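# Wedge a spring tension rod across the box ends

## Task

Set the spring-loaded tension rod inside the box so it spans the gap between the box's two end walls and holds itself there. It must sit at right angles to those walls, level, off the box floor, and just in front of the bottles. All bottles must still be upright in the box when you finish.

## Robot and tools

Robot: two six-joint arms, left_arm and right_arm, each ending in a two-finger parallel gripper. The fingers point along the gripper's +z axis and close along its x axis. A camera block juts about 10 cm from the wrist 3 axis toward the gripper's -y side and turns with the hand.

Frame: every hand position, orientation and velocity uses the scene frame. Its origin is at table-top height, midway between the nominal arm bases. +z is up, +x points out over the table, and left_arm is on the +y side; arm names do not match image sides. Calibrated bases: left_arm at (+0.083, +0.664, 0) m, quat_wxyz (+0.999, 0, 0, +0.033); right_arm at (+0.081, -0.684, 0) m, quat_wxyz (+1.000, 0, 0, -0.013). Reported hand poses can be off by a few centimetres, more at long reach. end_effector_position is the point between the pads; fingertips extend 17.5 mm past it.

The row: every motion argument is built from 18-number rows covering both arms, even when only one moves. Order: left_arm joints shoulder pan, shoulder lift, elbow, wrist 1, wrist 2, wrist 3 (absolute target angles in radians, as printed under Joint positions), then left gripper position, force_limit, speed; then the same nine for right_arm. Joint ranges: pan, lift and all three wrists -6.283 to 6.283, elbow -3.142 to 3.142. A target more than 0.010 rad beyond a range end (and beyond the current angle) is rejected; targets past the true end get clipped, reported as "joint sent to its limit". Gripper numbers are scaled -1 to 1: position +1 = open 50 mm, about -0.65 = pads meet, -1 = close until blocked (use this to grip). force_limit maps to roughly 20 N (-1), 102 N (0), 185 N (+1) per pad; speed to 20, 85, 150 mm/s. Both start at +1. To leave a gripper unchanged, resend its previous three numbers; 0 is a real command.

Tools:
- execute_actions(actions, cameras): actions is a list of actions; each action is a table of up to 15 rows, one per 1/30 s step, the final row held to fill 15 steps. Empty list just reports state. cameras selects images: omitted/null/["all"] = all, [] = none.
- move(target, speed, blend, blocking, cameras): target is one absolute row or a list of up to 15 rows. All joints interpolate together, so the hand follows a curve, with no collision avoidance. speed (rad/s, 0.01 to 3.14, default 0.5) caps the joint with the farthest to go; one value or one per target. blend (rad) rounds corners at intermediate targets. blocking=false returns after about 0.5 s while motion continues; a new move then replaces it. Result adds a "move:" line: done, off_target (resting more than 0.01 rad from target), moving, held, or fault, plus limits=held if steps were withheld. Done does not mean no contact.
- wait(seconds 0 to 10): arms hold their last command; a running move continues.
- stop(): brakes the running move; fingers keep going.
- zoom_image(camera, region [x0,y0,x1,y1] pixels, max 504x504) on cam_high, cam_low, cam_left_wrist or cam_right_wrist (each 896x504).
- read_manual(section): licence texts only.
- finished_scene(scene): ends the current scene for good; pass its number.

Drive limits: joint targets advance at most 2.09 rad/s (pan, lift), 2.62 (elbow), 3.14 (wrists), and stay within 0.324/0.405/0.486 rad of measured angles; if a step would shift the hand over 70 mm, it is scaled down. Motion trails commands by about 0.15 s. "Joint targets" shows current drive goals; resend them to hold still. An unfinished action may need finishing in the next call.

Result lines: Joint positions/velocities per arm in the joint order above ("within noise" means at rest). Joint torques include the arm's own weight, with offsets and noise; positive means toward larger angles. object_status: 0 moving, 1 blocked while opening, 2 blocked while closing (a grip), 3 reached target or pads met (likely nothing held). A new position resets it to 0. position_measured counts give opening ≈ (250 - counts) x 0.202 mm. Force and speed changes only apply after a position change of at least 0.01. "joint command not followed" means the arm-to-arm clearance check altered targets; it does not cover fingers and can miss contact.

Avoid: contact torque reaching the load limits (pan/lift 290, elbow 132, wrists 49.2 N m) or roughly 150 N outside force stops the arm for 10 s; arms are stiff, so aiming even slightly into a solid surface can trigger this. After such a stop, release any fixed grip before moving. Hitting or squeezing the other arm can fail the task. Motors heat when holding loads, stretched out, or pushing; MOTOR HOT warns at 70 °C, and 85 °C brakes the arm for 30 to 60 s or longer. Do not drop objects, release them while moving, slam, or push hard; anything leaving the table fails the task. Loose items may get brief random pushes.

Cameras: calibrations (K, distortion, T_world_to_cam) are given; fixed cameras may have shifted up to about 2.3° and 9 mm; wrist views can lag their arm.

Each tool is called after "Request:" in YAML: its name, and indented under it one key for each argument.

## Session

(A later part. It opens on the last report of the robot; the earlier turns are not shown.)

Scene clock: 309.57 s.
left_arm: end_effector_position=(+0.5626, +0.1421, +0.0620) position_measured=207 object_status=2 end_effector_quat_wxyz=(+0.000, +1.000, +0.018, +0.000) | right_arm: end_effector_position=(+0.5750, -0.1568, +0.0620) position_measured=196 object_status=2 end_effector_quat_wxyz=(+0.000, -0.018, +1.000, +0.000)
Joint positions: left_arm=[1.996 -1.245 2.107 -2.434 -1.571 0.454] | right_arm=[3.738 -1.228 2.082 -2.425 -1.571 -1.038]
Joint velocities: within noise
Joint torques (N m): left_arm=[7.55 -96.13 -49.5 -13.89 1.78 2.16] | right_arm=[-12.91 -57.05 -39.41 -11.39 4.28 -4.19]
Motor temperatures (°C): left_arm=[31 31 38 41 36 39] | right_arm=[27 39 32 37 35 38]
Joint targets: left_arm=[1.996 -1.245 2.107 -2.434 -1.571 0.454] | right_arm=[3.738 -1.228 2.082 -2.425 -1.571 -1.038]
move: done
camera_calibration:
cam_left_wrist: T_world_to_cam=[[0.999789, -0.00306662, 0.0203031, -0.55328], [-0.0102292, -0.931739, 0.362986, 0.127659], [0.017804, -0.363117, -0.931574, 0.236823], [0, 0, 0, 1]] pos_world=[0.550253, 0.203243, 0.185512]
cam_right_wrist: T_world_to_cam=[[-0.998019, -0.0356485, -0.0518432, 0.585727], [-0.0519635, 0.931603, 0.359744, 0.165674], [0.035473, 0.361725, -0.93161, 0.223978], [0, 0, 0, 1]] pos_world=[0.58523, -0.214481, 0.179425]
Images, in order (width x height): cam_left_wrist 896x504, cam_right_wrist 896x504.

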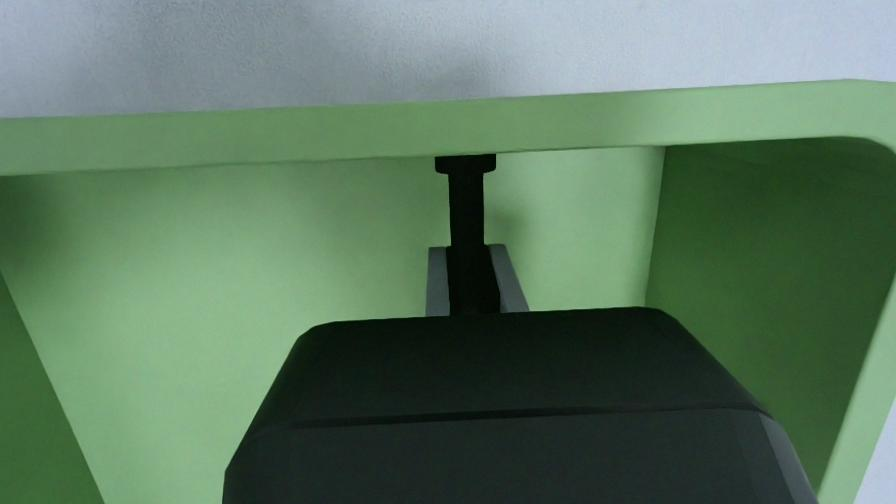

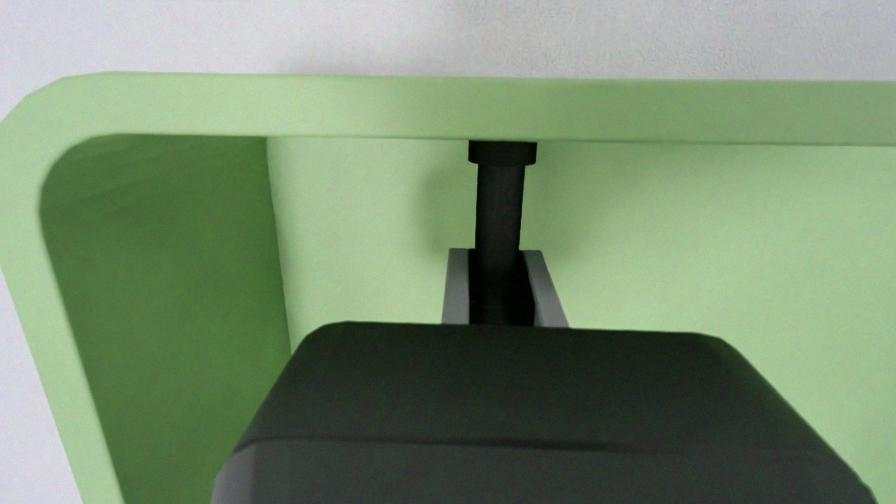

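Request:
move:
  target: [1.996246, -1.245089, 2.108155, -2.433862, -1.5708, 0.454449, -1, 0, -0.7, 3.737243, -1.228497, 2.082590, -2.424889, -1.5708, -1.038146, -1, 0, -0.7]
  speed: 0.01
  cameras: ["cam_left_wrist", "cam_right_wrist"]

Request:
zoom_image:
  camera: "cam_left_wrist"
  region: [410, 110, 520, 270]

Request:
zoom_image:
  camera: "cam_right_wrist"
  region: [440, 110, 570, 270]

Scene clock: 313.63 s.
left_arm: end_effector_position=(+0.5626, +0.1425, +0.0620) position_measured=207 object_status=2 end_effector_quat_wxyz=(+0.000, +1.000, +0.018, +0.000) | right_arm: end_effector_position=(+0.5750, -0.1573, +0.0620) position_measured=196 object_status=2 end_effector_quat_wxyz=(+0.000, -0.018, +1.000, +0.000)
Joint positions: left_arm=[1.996 -1.245 2.108 -2.434 -1.571 0.454] | right_arm=[3.737 -1.228 2.083 -2.425 -1.571 -1.038]
Joint velocities: within noise
Joint torques (N m): left_arm=[10.14 -97.15 -41.24 -10.79 2.05 2.31] | right_arm=[-17.06 -57.64 -35.63 -9.71 2.56 -4.18]
Motor temperatures (°C): left_arm=[31 31 38 41 36 39] | right_arm=[27 39 32 37 35 38]
Joint targets: left_arm=[1.996 -1.245 2.108 -2.434 -1.571 0.454] | right_arm=[3.737 -1.228 2.083 -2.425 -1.571 -1.038]
move: done
camera_calibration:
cam_left_wrist: T_world_to_cam=[[0.999786, -0.00312033, 0.0204345, -0.55329], [-0.0103292, -0.931691, 0.363104, 0.12815], [0.0179056, -0.363237, -0.931525, 0.236964], [0, 0, 0, 1]] pos_world=[0.550252, 0.203743, 0.185512]
cam_right_wrist: T_world_to_cam=[[-0.998018, -0.0356505, -0.0518483, 0.585713], [-0.0519705, 0.931569, 0.359831, 0.166028], [0.0354721, 0.361812, -0.931576, 0.224136], [0, 0, 0, 1]] pos_world=[0.58523, -0.214881, 0.179426]
Images, in order (width x height): cam_left_wrist 896x504, cam_right_wrist 896x504.

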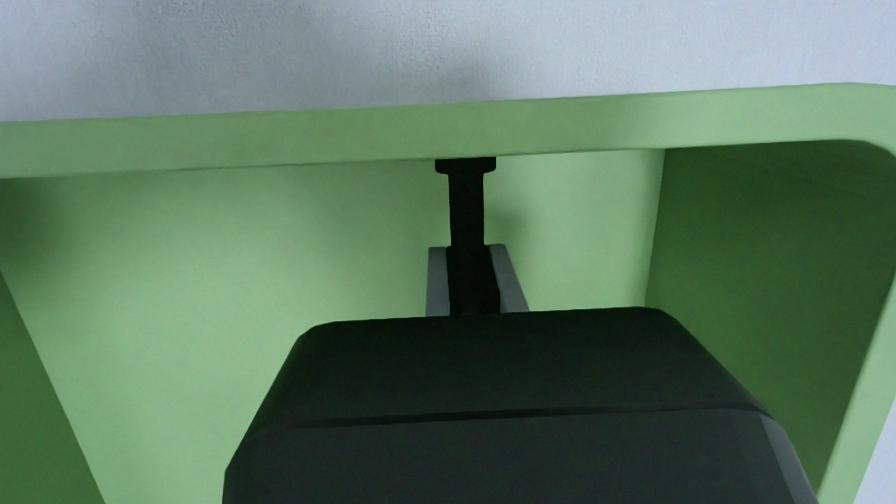

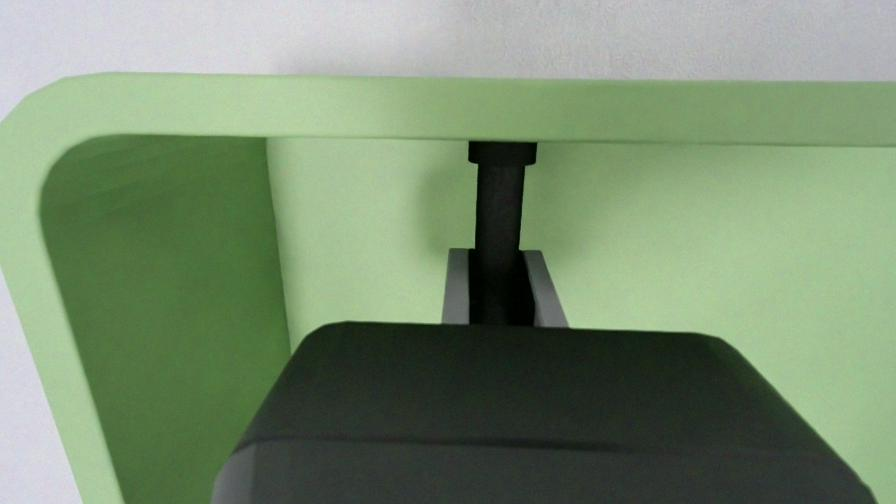

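Scaled by 3.150.

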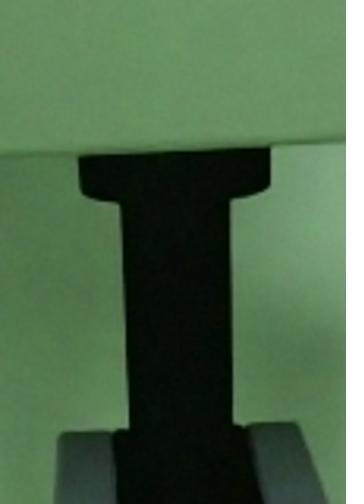

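Scaled by 3.150.

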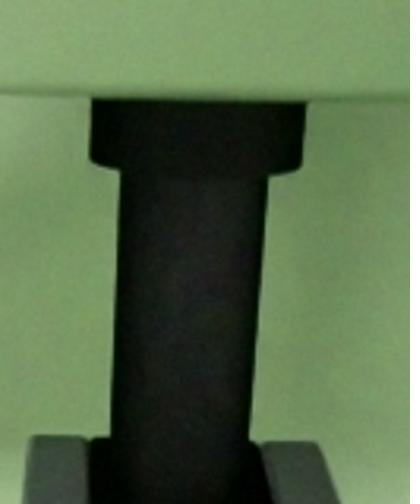

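Request:
move:
  target: [1.996246, -1.245089, 2.108155, -2.433862, -1.5708, 0.454449, -1, 0, -0.7, 3.737243, -1.228497, 2.082590, -2.424889, -1.5708, -1.038146, 0.2, 0, -1]
  speed: 0.01

Request:
zoom_image:
  camera: "cam_left_wrist"
  region: [410, 110, 520, 270]

Request:
zoom_image:
  camera: "cam_right_wrist"
  region: [440, 110, 570, 270]

Scene clock: 322.67 s.
left_arm: end_effector_position=(+0.5625, +0.1426, +0.0620) position_measured=207 object_status=2 end_effector_quat_wxyz=(+0.000, +1.000, +0.018, +0.000) | right_arm: end_effector_position=(+0.5750, -0.1573, +0.0620) position_measured=123 object_status=0 end_effector_quat_wxyz=(+0.000, -0.018, +1.000, +0.000)
Joint positions: left_arm=[1.996 -1.245 2.108 -2.434 -1.571 0.454] | right_arm=[3.737 -1.228 2.083 -2.425 -1.571 -1.038]
Joint velocities: within noise
Joint torques (N m): left_arm=[8.96 -94.12 -46.15 -2.28 1.82 2.26] | right_arm=[-16.35 -54.21 -35.85 -2.49 -1.49 -3.03]
Motor temperatures (°C): left_arm=[31 31 38 41 36 39] | right_arm=[27 39 32 37 35 38]
Joint targets: left_arm=[1.996 -1.245 2.108 -2.434 -1.571 0.454] | right_arm=[3.737 -1.228 2.083 -2.425 -1.571 -1.038]
move: done
camera_calibration:
cam_left_wrist: T_world_to_cam=[[0.999789, -0.00306662, 0.0203031, -0.553278], [-0.0102292, -0.931739, 0.362986, 0.128125], [0.017804, -0.363117, -0.931574, 0.237004], [0, 0, 0, 1]] pos_world=[0.550253, 0.203743, 0.185512]
cam_right_wrist: T_world_to_cam=[[-0.998022, -0.0356846, -0.0517502, 0.585687], [-0.0519636, 0.931601, 0.359749, 0.166139], [0.0353731, 0.361727, -0.931613, 0.224218], [0, 0, 0, 1]] pos_world=[0.58523, -0.214981, 0.179426]

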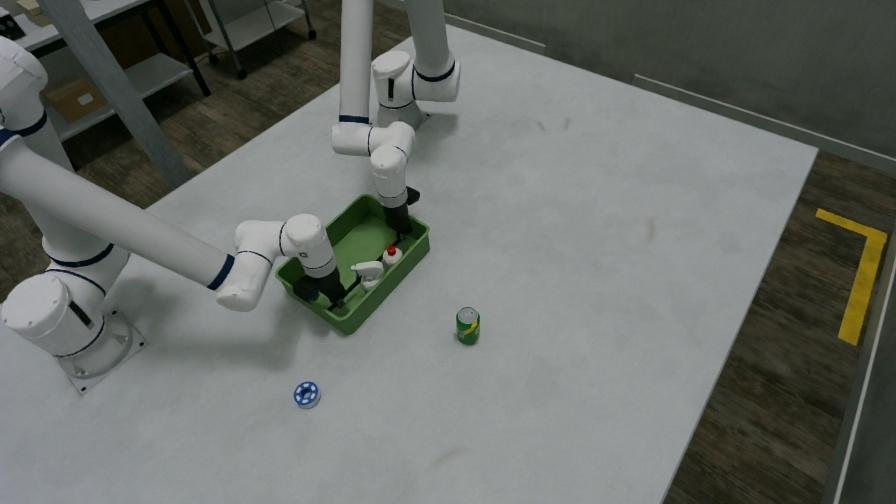

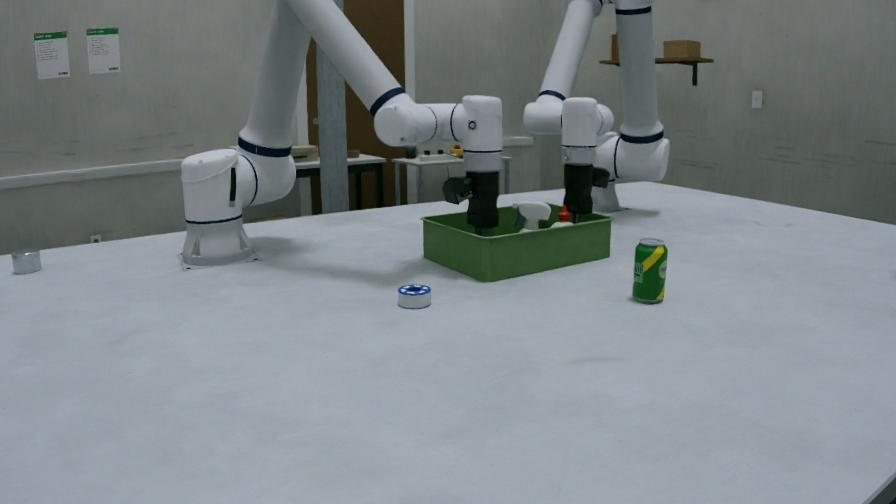

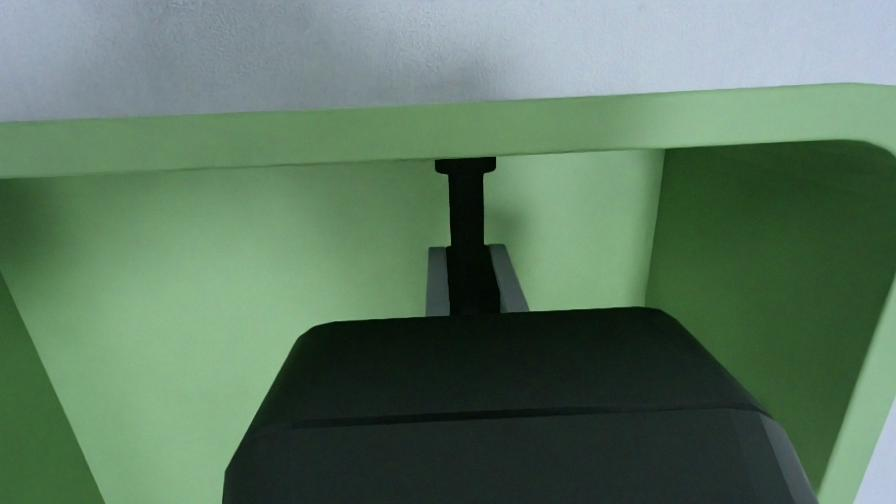

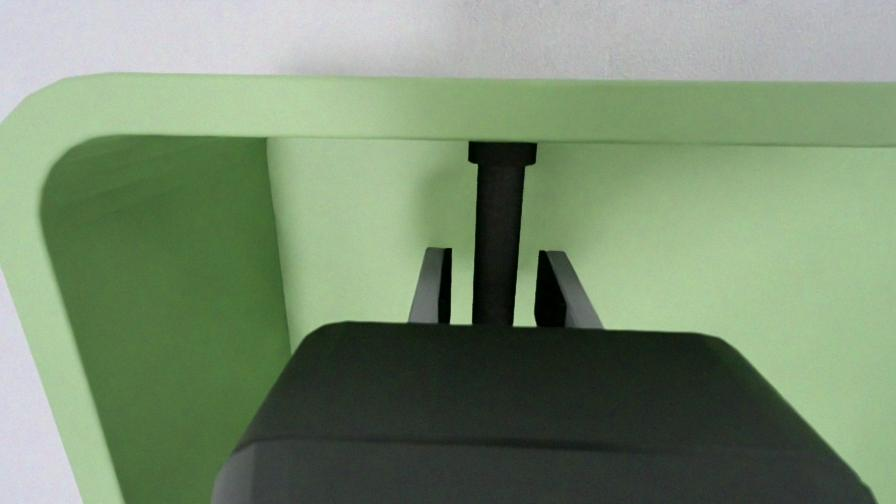

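Scaled by 3.150.

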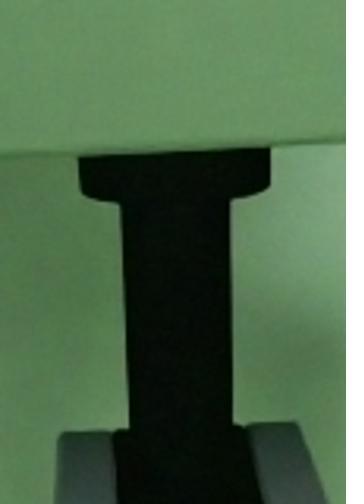

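Scaled by 3.150.

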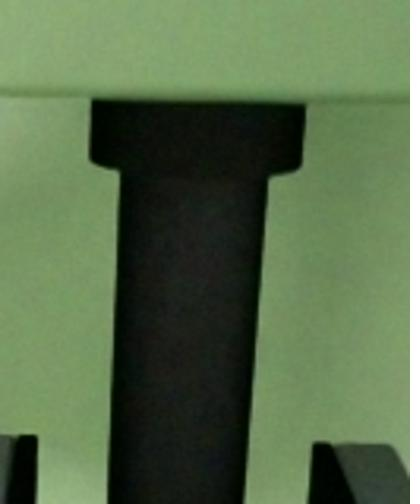

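Request:
move:
  target: [1.996246, -1.245089, 2.108155, -2.433862, -1.5708, 0.454449, 0.2, 0, -1, 3.737243, -1.228497, 2.082590, -2.424889, -1.5708, -1.038146, 0.2, 0, -1]
  speed: 0.01

Request:
zoom_image:
  camera: "cam_left_wrist"
  region: [410, 110, 520, 270]

Request:
zoom_image:
  camera: "cam_right_wrist"
  region: [440, 110, 570, 270]

Scene clock: 325.23 s.
left_arm: end_effector_position=(+0.5625, +0.1426, +0.0620) position_measured=123 object_status=3 end_effector_quat_wxyz=(+0.000, +1.000, +0.018, +0.000) | right_arm: end_effector_position=(+0.5750, -0.1573, +0.0620) position_measured=123 object_status=3 end_effector_quat_wxyz=(+0.000, -0.018, +1.000, +0.000)
Joint positions: left_arm=[1.996 -1.245 2.108 -2.434 -1.571 0.454] | right_arm=[3.737 -1.228 2.083 -2.425 -1.571 -1.038]
Joint velocities: within noise
Joint torques (N m): left_arm=[0.7 -91.86 -49.75 -2.28 1.69 1.91] | right_arm=[-16.26 -52.09 -37 -2.7 -1.5 -0.34]
Motor temperatures (°C): left_arm=[31 31 38 41 36 39] | right_arm=[27 39 32 37 35 38]
Joint targets: left_arm=[1.996 -1.245 2.108 -2.434 -1.571 0.454] | right_arm=[3.737 -1.228 2.083 -2.425 -1.571 -1.038]
move: done
camera_calibration:
cam_left_wrist: T_world_to_cam=[[0.999789, -0.00306662, 0.0203031, -0.553278], [-0.0102292, -0.931739, 0.362986, 0.128125], [0.017804, -0.363117, -0.931574, 0.237004], [0, 0, 0, 1]] pos_world=[0.550253, 0.203743, 0.185512]
cam_right_wrist: T_world_to_cam=[[-0.998022, -0.0356846, -0.0517502, 0.585687], [-0.0519636, 0.931601, 0.359749, 0.166139], [0.0353731, 0.361727, -0.931613, 0.224218], [0, 0, 0, 1]] pos_world=[0.58523, -0.214981, 0.179426]

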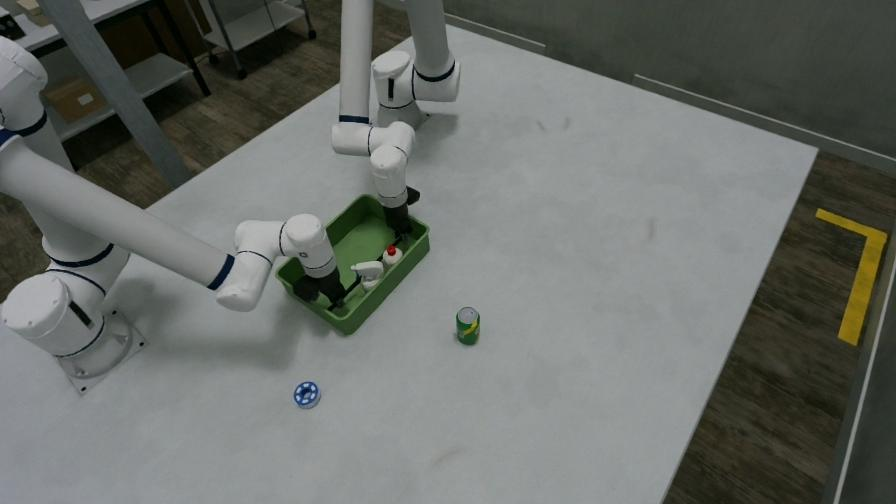

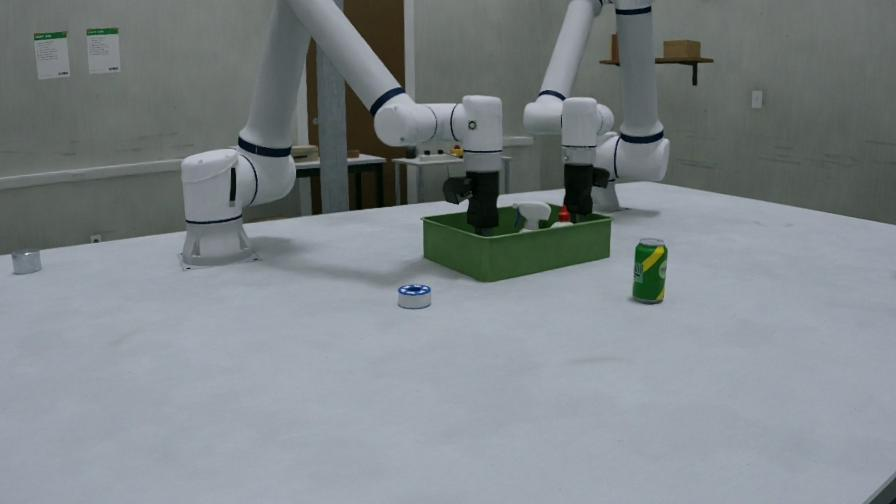

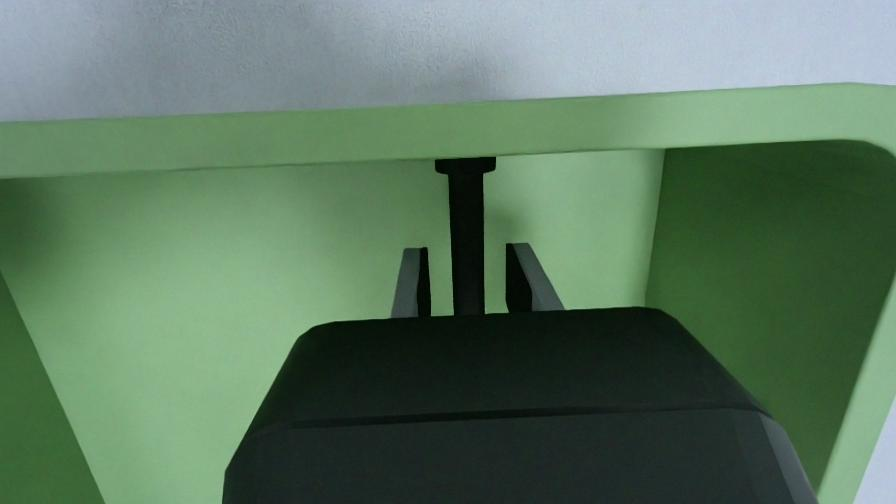

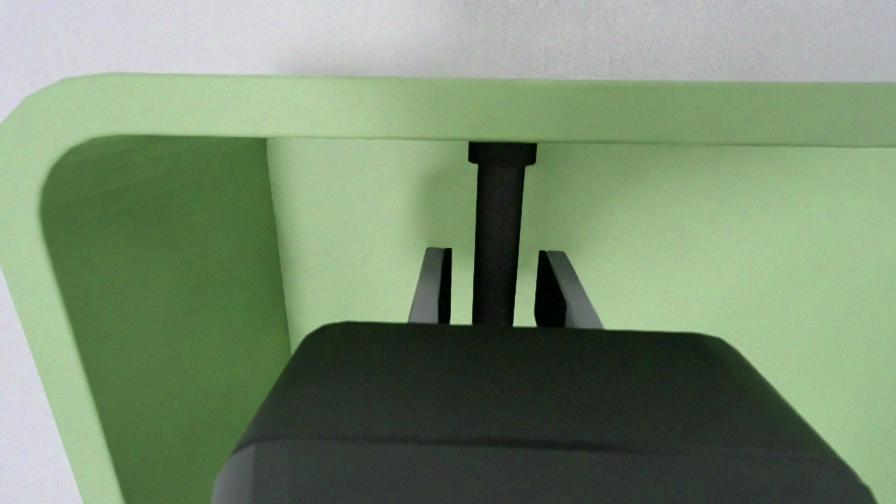

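Scaled by 3.150.

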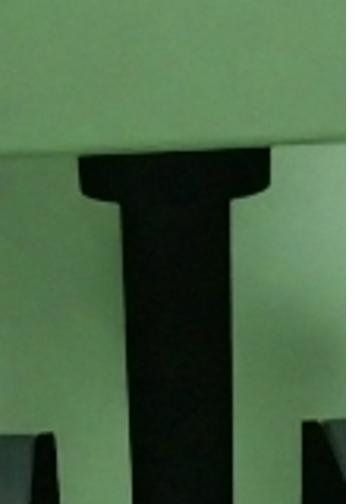

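Scaled by 3.150.

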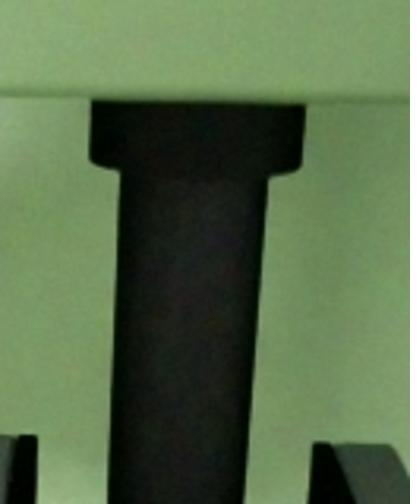

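Request:
move:
  target:
    - [1.991804, -1.318641, 2.062761, -2.314916, -1.5708, 0.450007, 0.2, 0, -1, 3.743993, -1.302387, 2.040398, -2.308807, -1.5708, -1.031396, 0.2, 0, -1]
    - [1.991607, -1.375264, 2.027289, -2.222821, -1.5708, 0.448810, 0.2, 0, -1, 3.743794, -1.357667, 2.004862, -2.217991, -1.5708, -1.032595, 0.2, 0, -1]
    - [1.991607, -1.452888, 1.953238, -2.071146, -1.5708, 0.448810, 0.2, 0, -1, 3.743794, -1.434085, 1.931517, -2.068228, -1.5708, -1.032595, 0.2, 0, -1]
    - [1.9917, -1.9699, 2.0223, -1.6232, -1.5708, 0.4869, 0.2, 0, -1, 4.0168, -1.5287, 1.5246, -1.5667, -1.5708, 0.8492, 0.2, 0, -1]
  speed: [0.1, 0.25, 0.4, 0.8]
  blend: [0.01, 0.03, 0.05, 0]

Request:
zoom_image:
  camera: "cam_right_wrist"
  region: [290, 50, 710, 340]

Request:
zoom_image:
  camera: "cam_high"
  region: [260, 180, 450, 350]

Request:
zoom_image:
  camera: "cam_low"
  region: [410, 190, 630, 290]

Scene clock: 336.30 s.
left_arm: end_effector_position=(+0.4496, +0.3497, +0.4499) position_measured=123 object_status=3 end_effector_quat_wxyz=(+0.000, +1.000, +0.000, +0.000) | right_arm: end_effector_position=(+0.4207, -0.0301, +0.5300) position_measured=123 object_status=3 end_effector_quat_wxyz=(+0.000, +0.707, +0.707, +0.000)
Joint positions: left_arm=[1.992 -1.97 2.022 -1.623 -1.571 0.487] | right_arm=[4.017 -1.529 1.525 -1.567 -1.571 0.849]
Joint velocities: within noise
Joint torques (N m): left_arm=[7.86 -40.6 -66.27 -1.75 2.03 2.31] | right_arm=[6.49 -47.2 -78.88 -1.99 -1.3 5.08]
Motor temperatures (°C): left_arm=[31 31 38 41 36 39] | right_arm=[27 39 32 37 35 38]
Joint targets: left_arm=[1.992 -1.970 2.022 -1.623 -1.571 0.487] | right_arm=[4.017 -1.529 1.525 -1.567 -1.571 0.849]
move: done
camera_calibration:
cam_left_wrist: T_world_to_cam=[[0.99899, -0.0400896, 0.0203119, -0.434301], [-0.0447306, -0.930701, 0.363035, 0.194355], [0.00435034, -0.363577, -0.931554, 0.681816], [0, 0, 0, 1]] pos_world=[0.43959, 0.411368, 0.573412]
cam_right_wrist: T_world_to_cam=[[0.00119326, 0.998656, -0.0518232, 0.0712096], [0.932863, 0.0175567, 0.359804, -0.570665], [0.36023, -0.0487733, -0.931587, 0.470603], [0, 0, 0, 1]] pos_world=[0.362742, -0.0381421, 0.647426]

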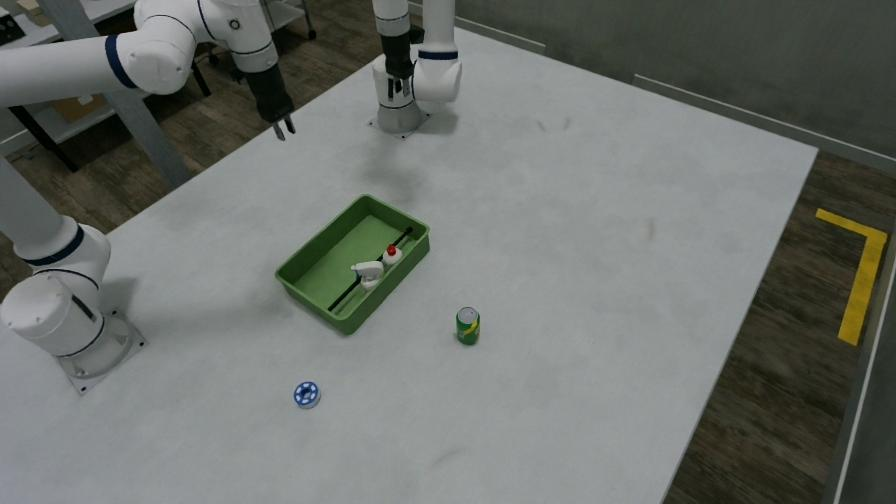

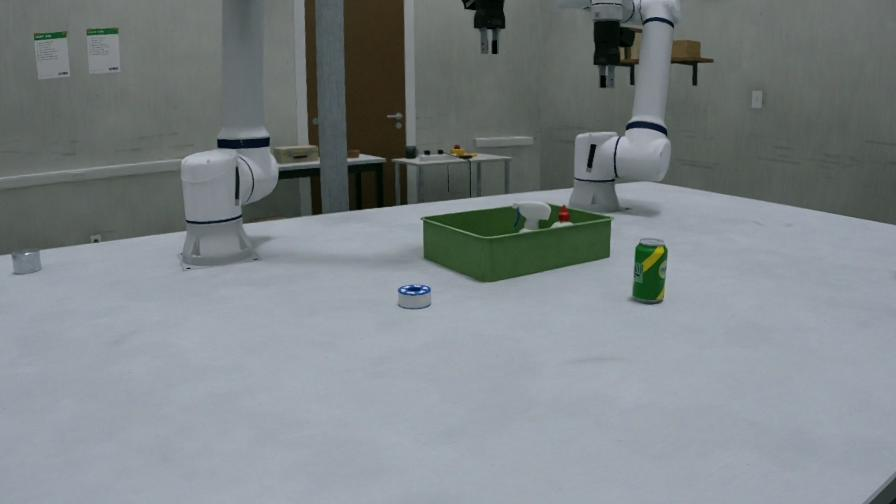

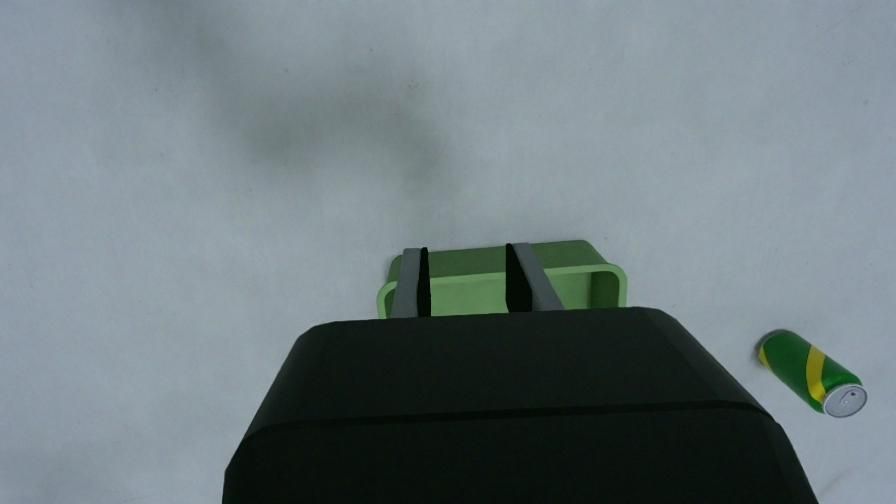

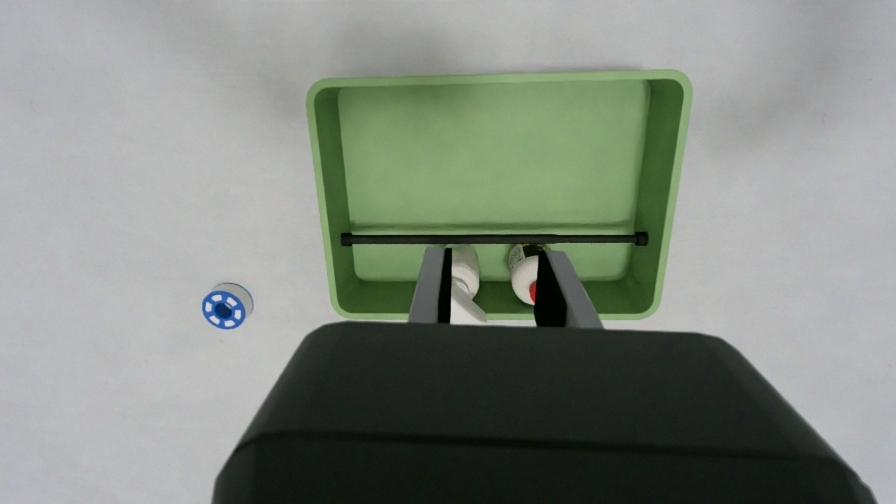

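Scaled by 1.200.

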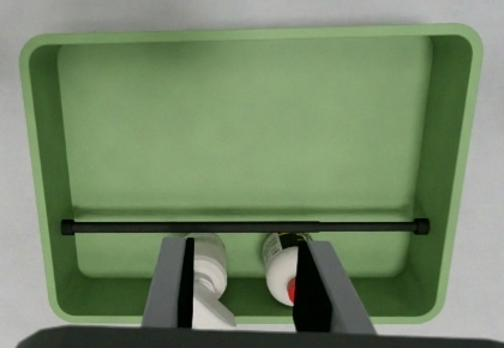

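Scaled by 2.653.

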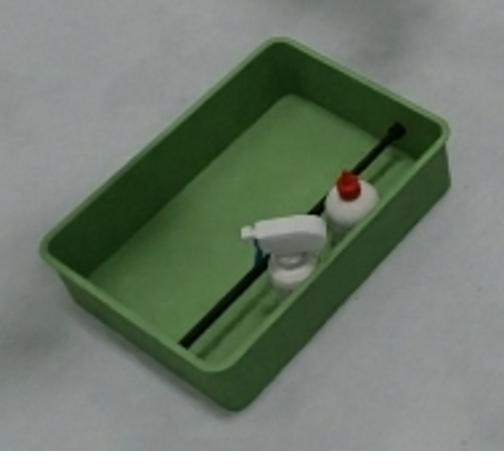

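Scaled by 2.291.

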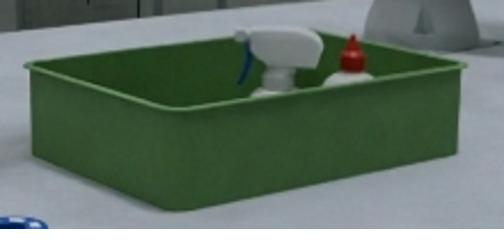

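Request:
execute_actions:
  actions: []

Scene clock: 341.47 s.
left_arm: end_effector_position=(+0.4495, +0.3498, +0.4500) position_measured=123 object_status=3 end_effector_quat_wxyz=(+0.000, +1.000, +0.000, +0.000) | right_arm: end_effector_position=(+0.4207, -0.0301, +0.5300) position_measured=123 object_status=3 end_effector_quat_wxyz=(+0.000, +0.707, +0.707, +0.000)
Joint positions: left_arm=[1.992 -1.97 2.022 -1.623 -1.571 0.487] | right_arm=[4.017 -1.529 1.525 -1.567 -1.571 0.849]
Joint velocities: within noise
Joint torques (N m): left_arm=[-1.75 -39.79 -76.38 -2.21 1.81 2.31] | right_arm=[7.45 -46.65 -74.92 -3.21 -1.4 5.04]
Motor temperatures (°C): left_arm=[31 31 38 41 36 39] | right_arm=[27 39 32 37 35 38]
Joint targets: left_arm=[1.992 -1.970 2.022 -1.623 -1.571 0.487] | right_arm=[4.017 -1.529 1.525 -1.567 -1.571 0.849]
Tool commands: left_gripper/position=+0.2 left_gripper/force_limit=+0.0 left_gripper/speed=-1.0 right_gripper/position=+0.2 right_gripper/force_limit=+0.0 right_gripper/speed=-1.0
camera_calibration:
cam_left_wrist: T_world_to_cam=[[0.998989, -0.0400526, 0.0204047, -0.434369], [-0.0447298, -0.930703, 0.363031, 0.194358], [0.00445033, -0.363577, -0.931554, 0.681772], [0, 0, 0, 1]] pos_world=[0.43959, 0.411368, 0.573412]
cam_right_wrist: T_world_to_cam=[[0.00128643, 0.998657, -0.0517872, 0.0711529], [0.932863, 0.0174569, 0.359808, -0.570672], [0.360229, -0.0487733, -0.931588, 0.470603], [0, 0, 0, 1]] pos_world=[0.362742, -0.0381424, 0.647426]

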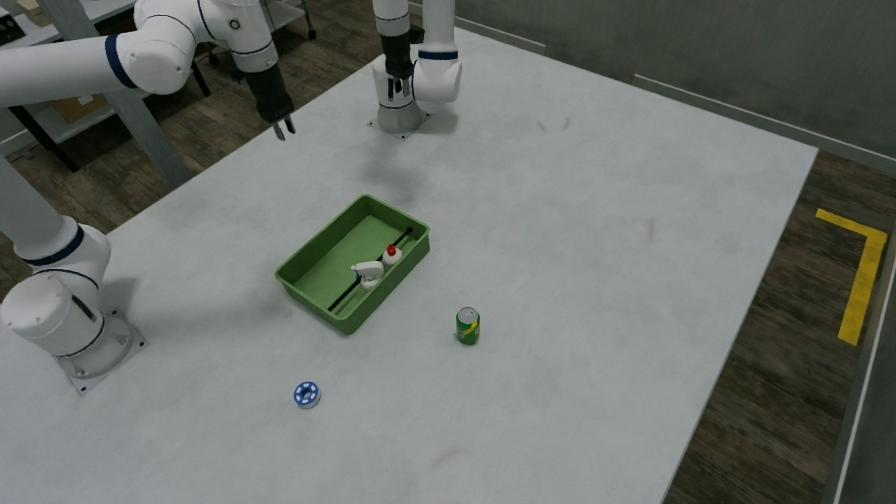

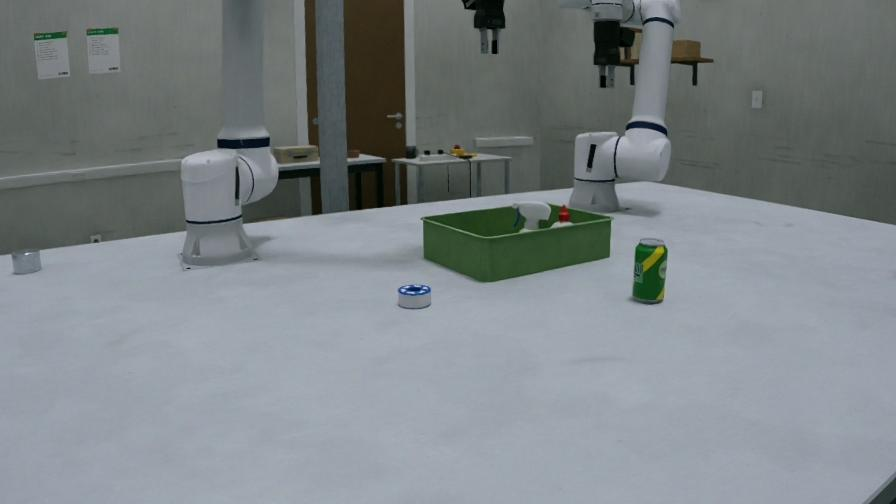

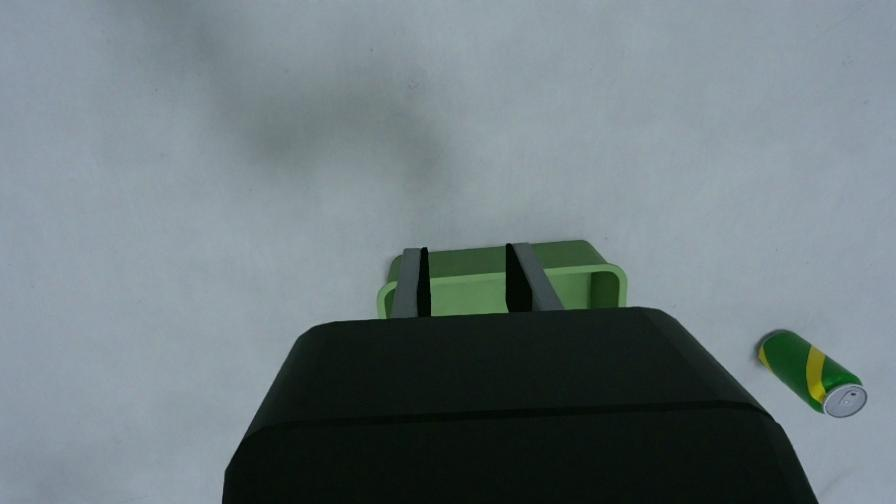

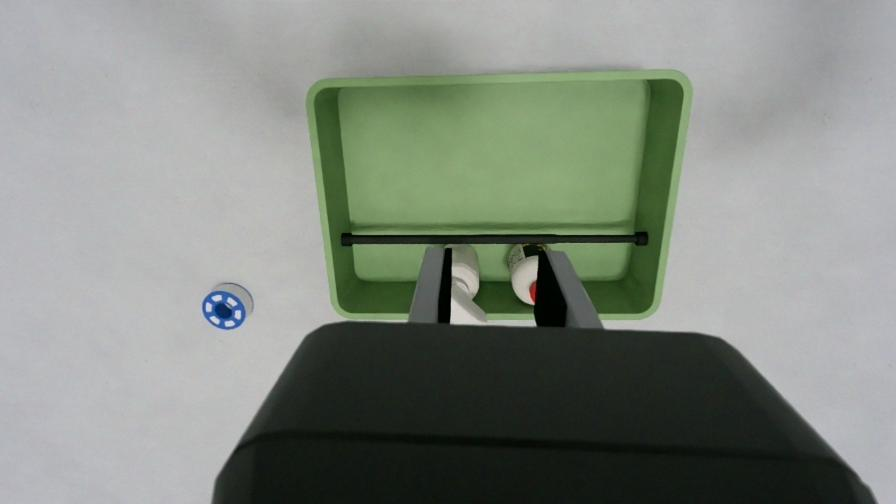

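Request:
finished_scene:
  scene: 1

The scene is finished: the task was done.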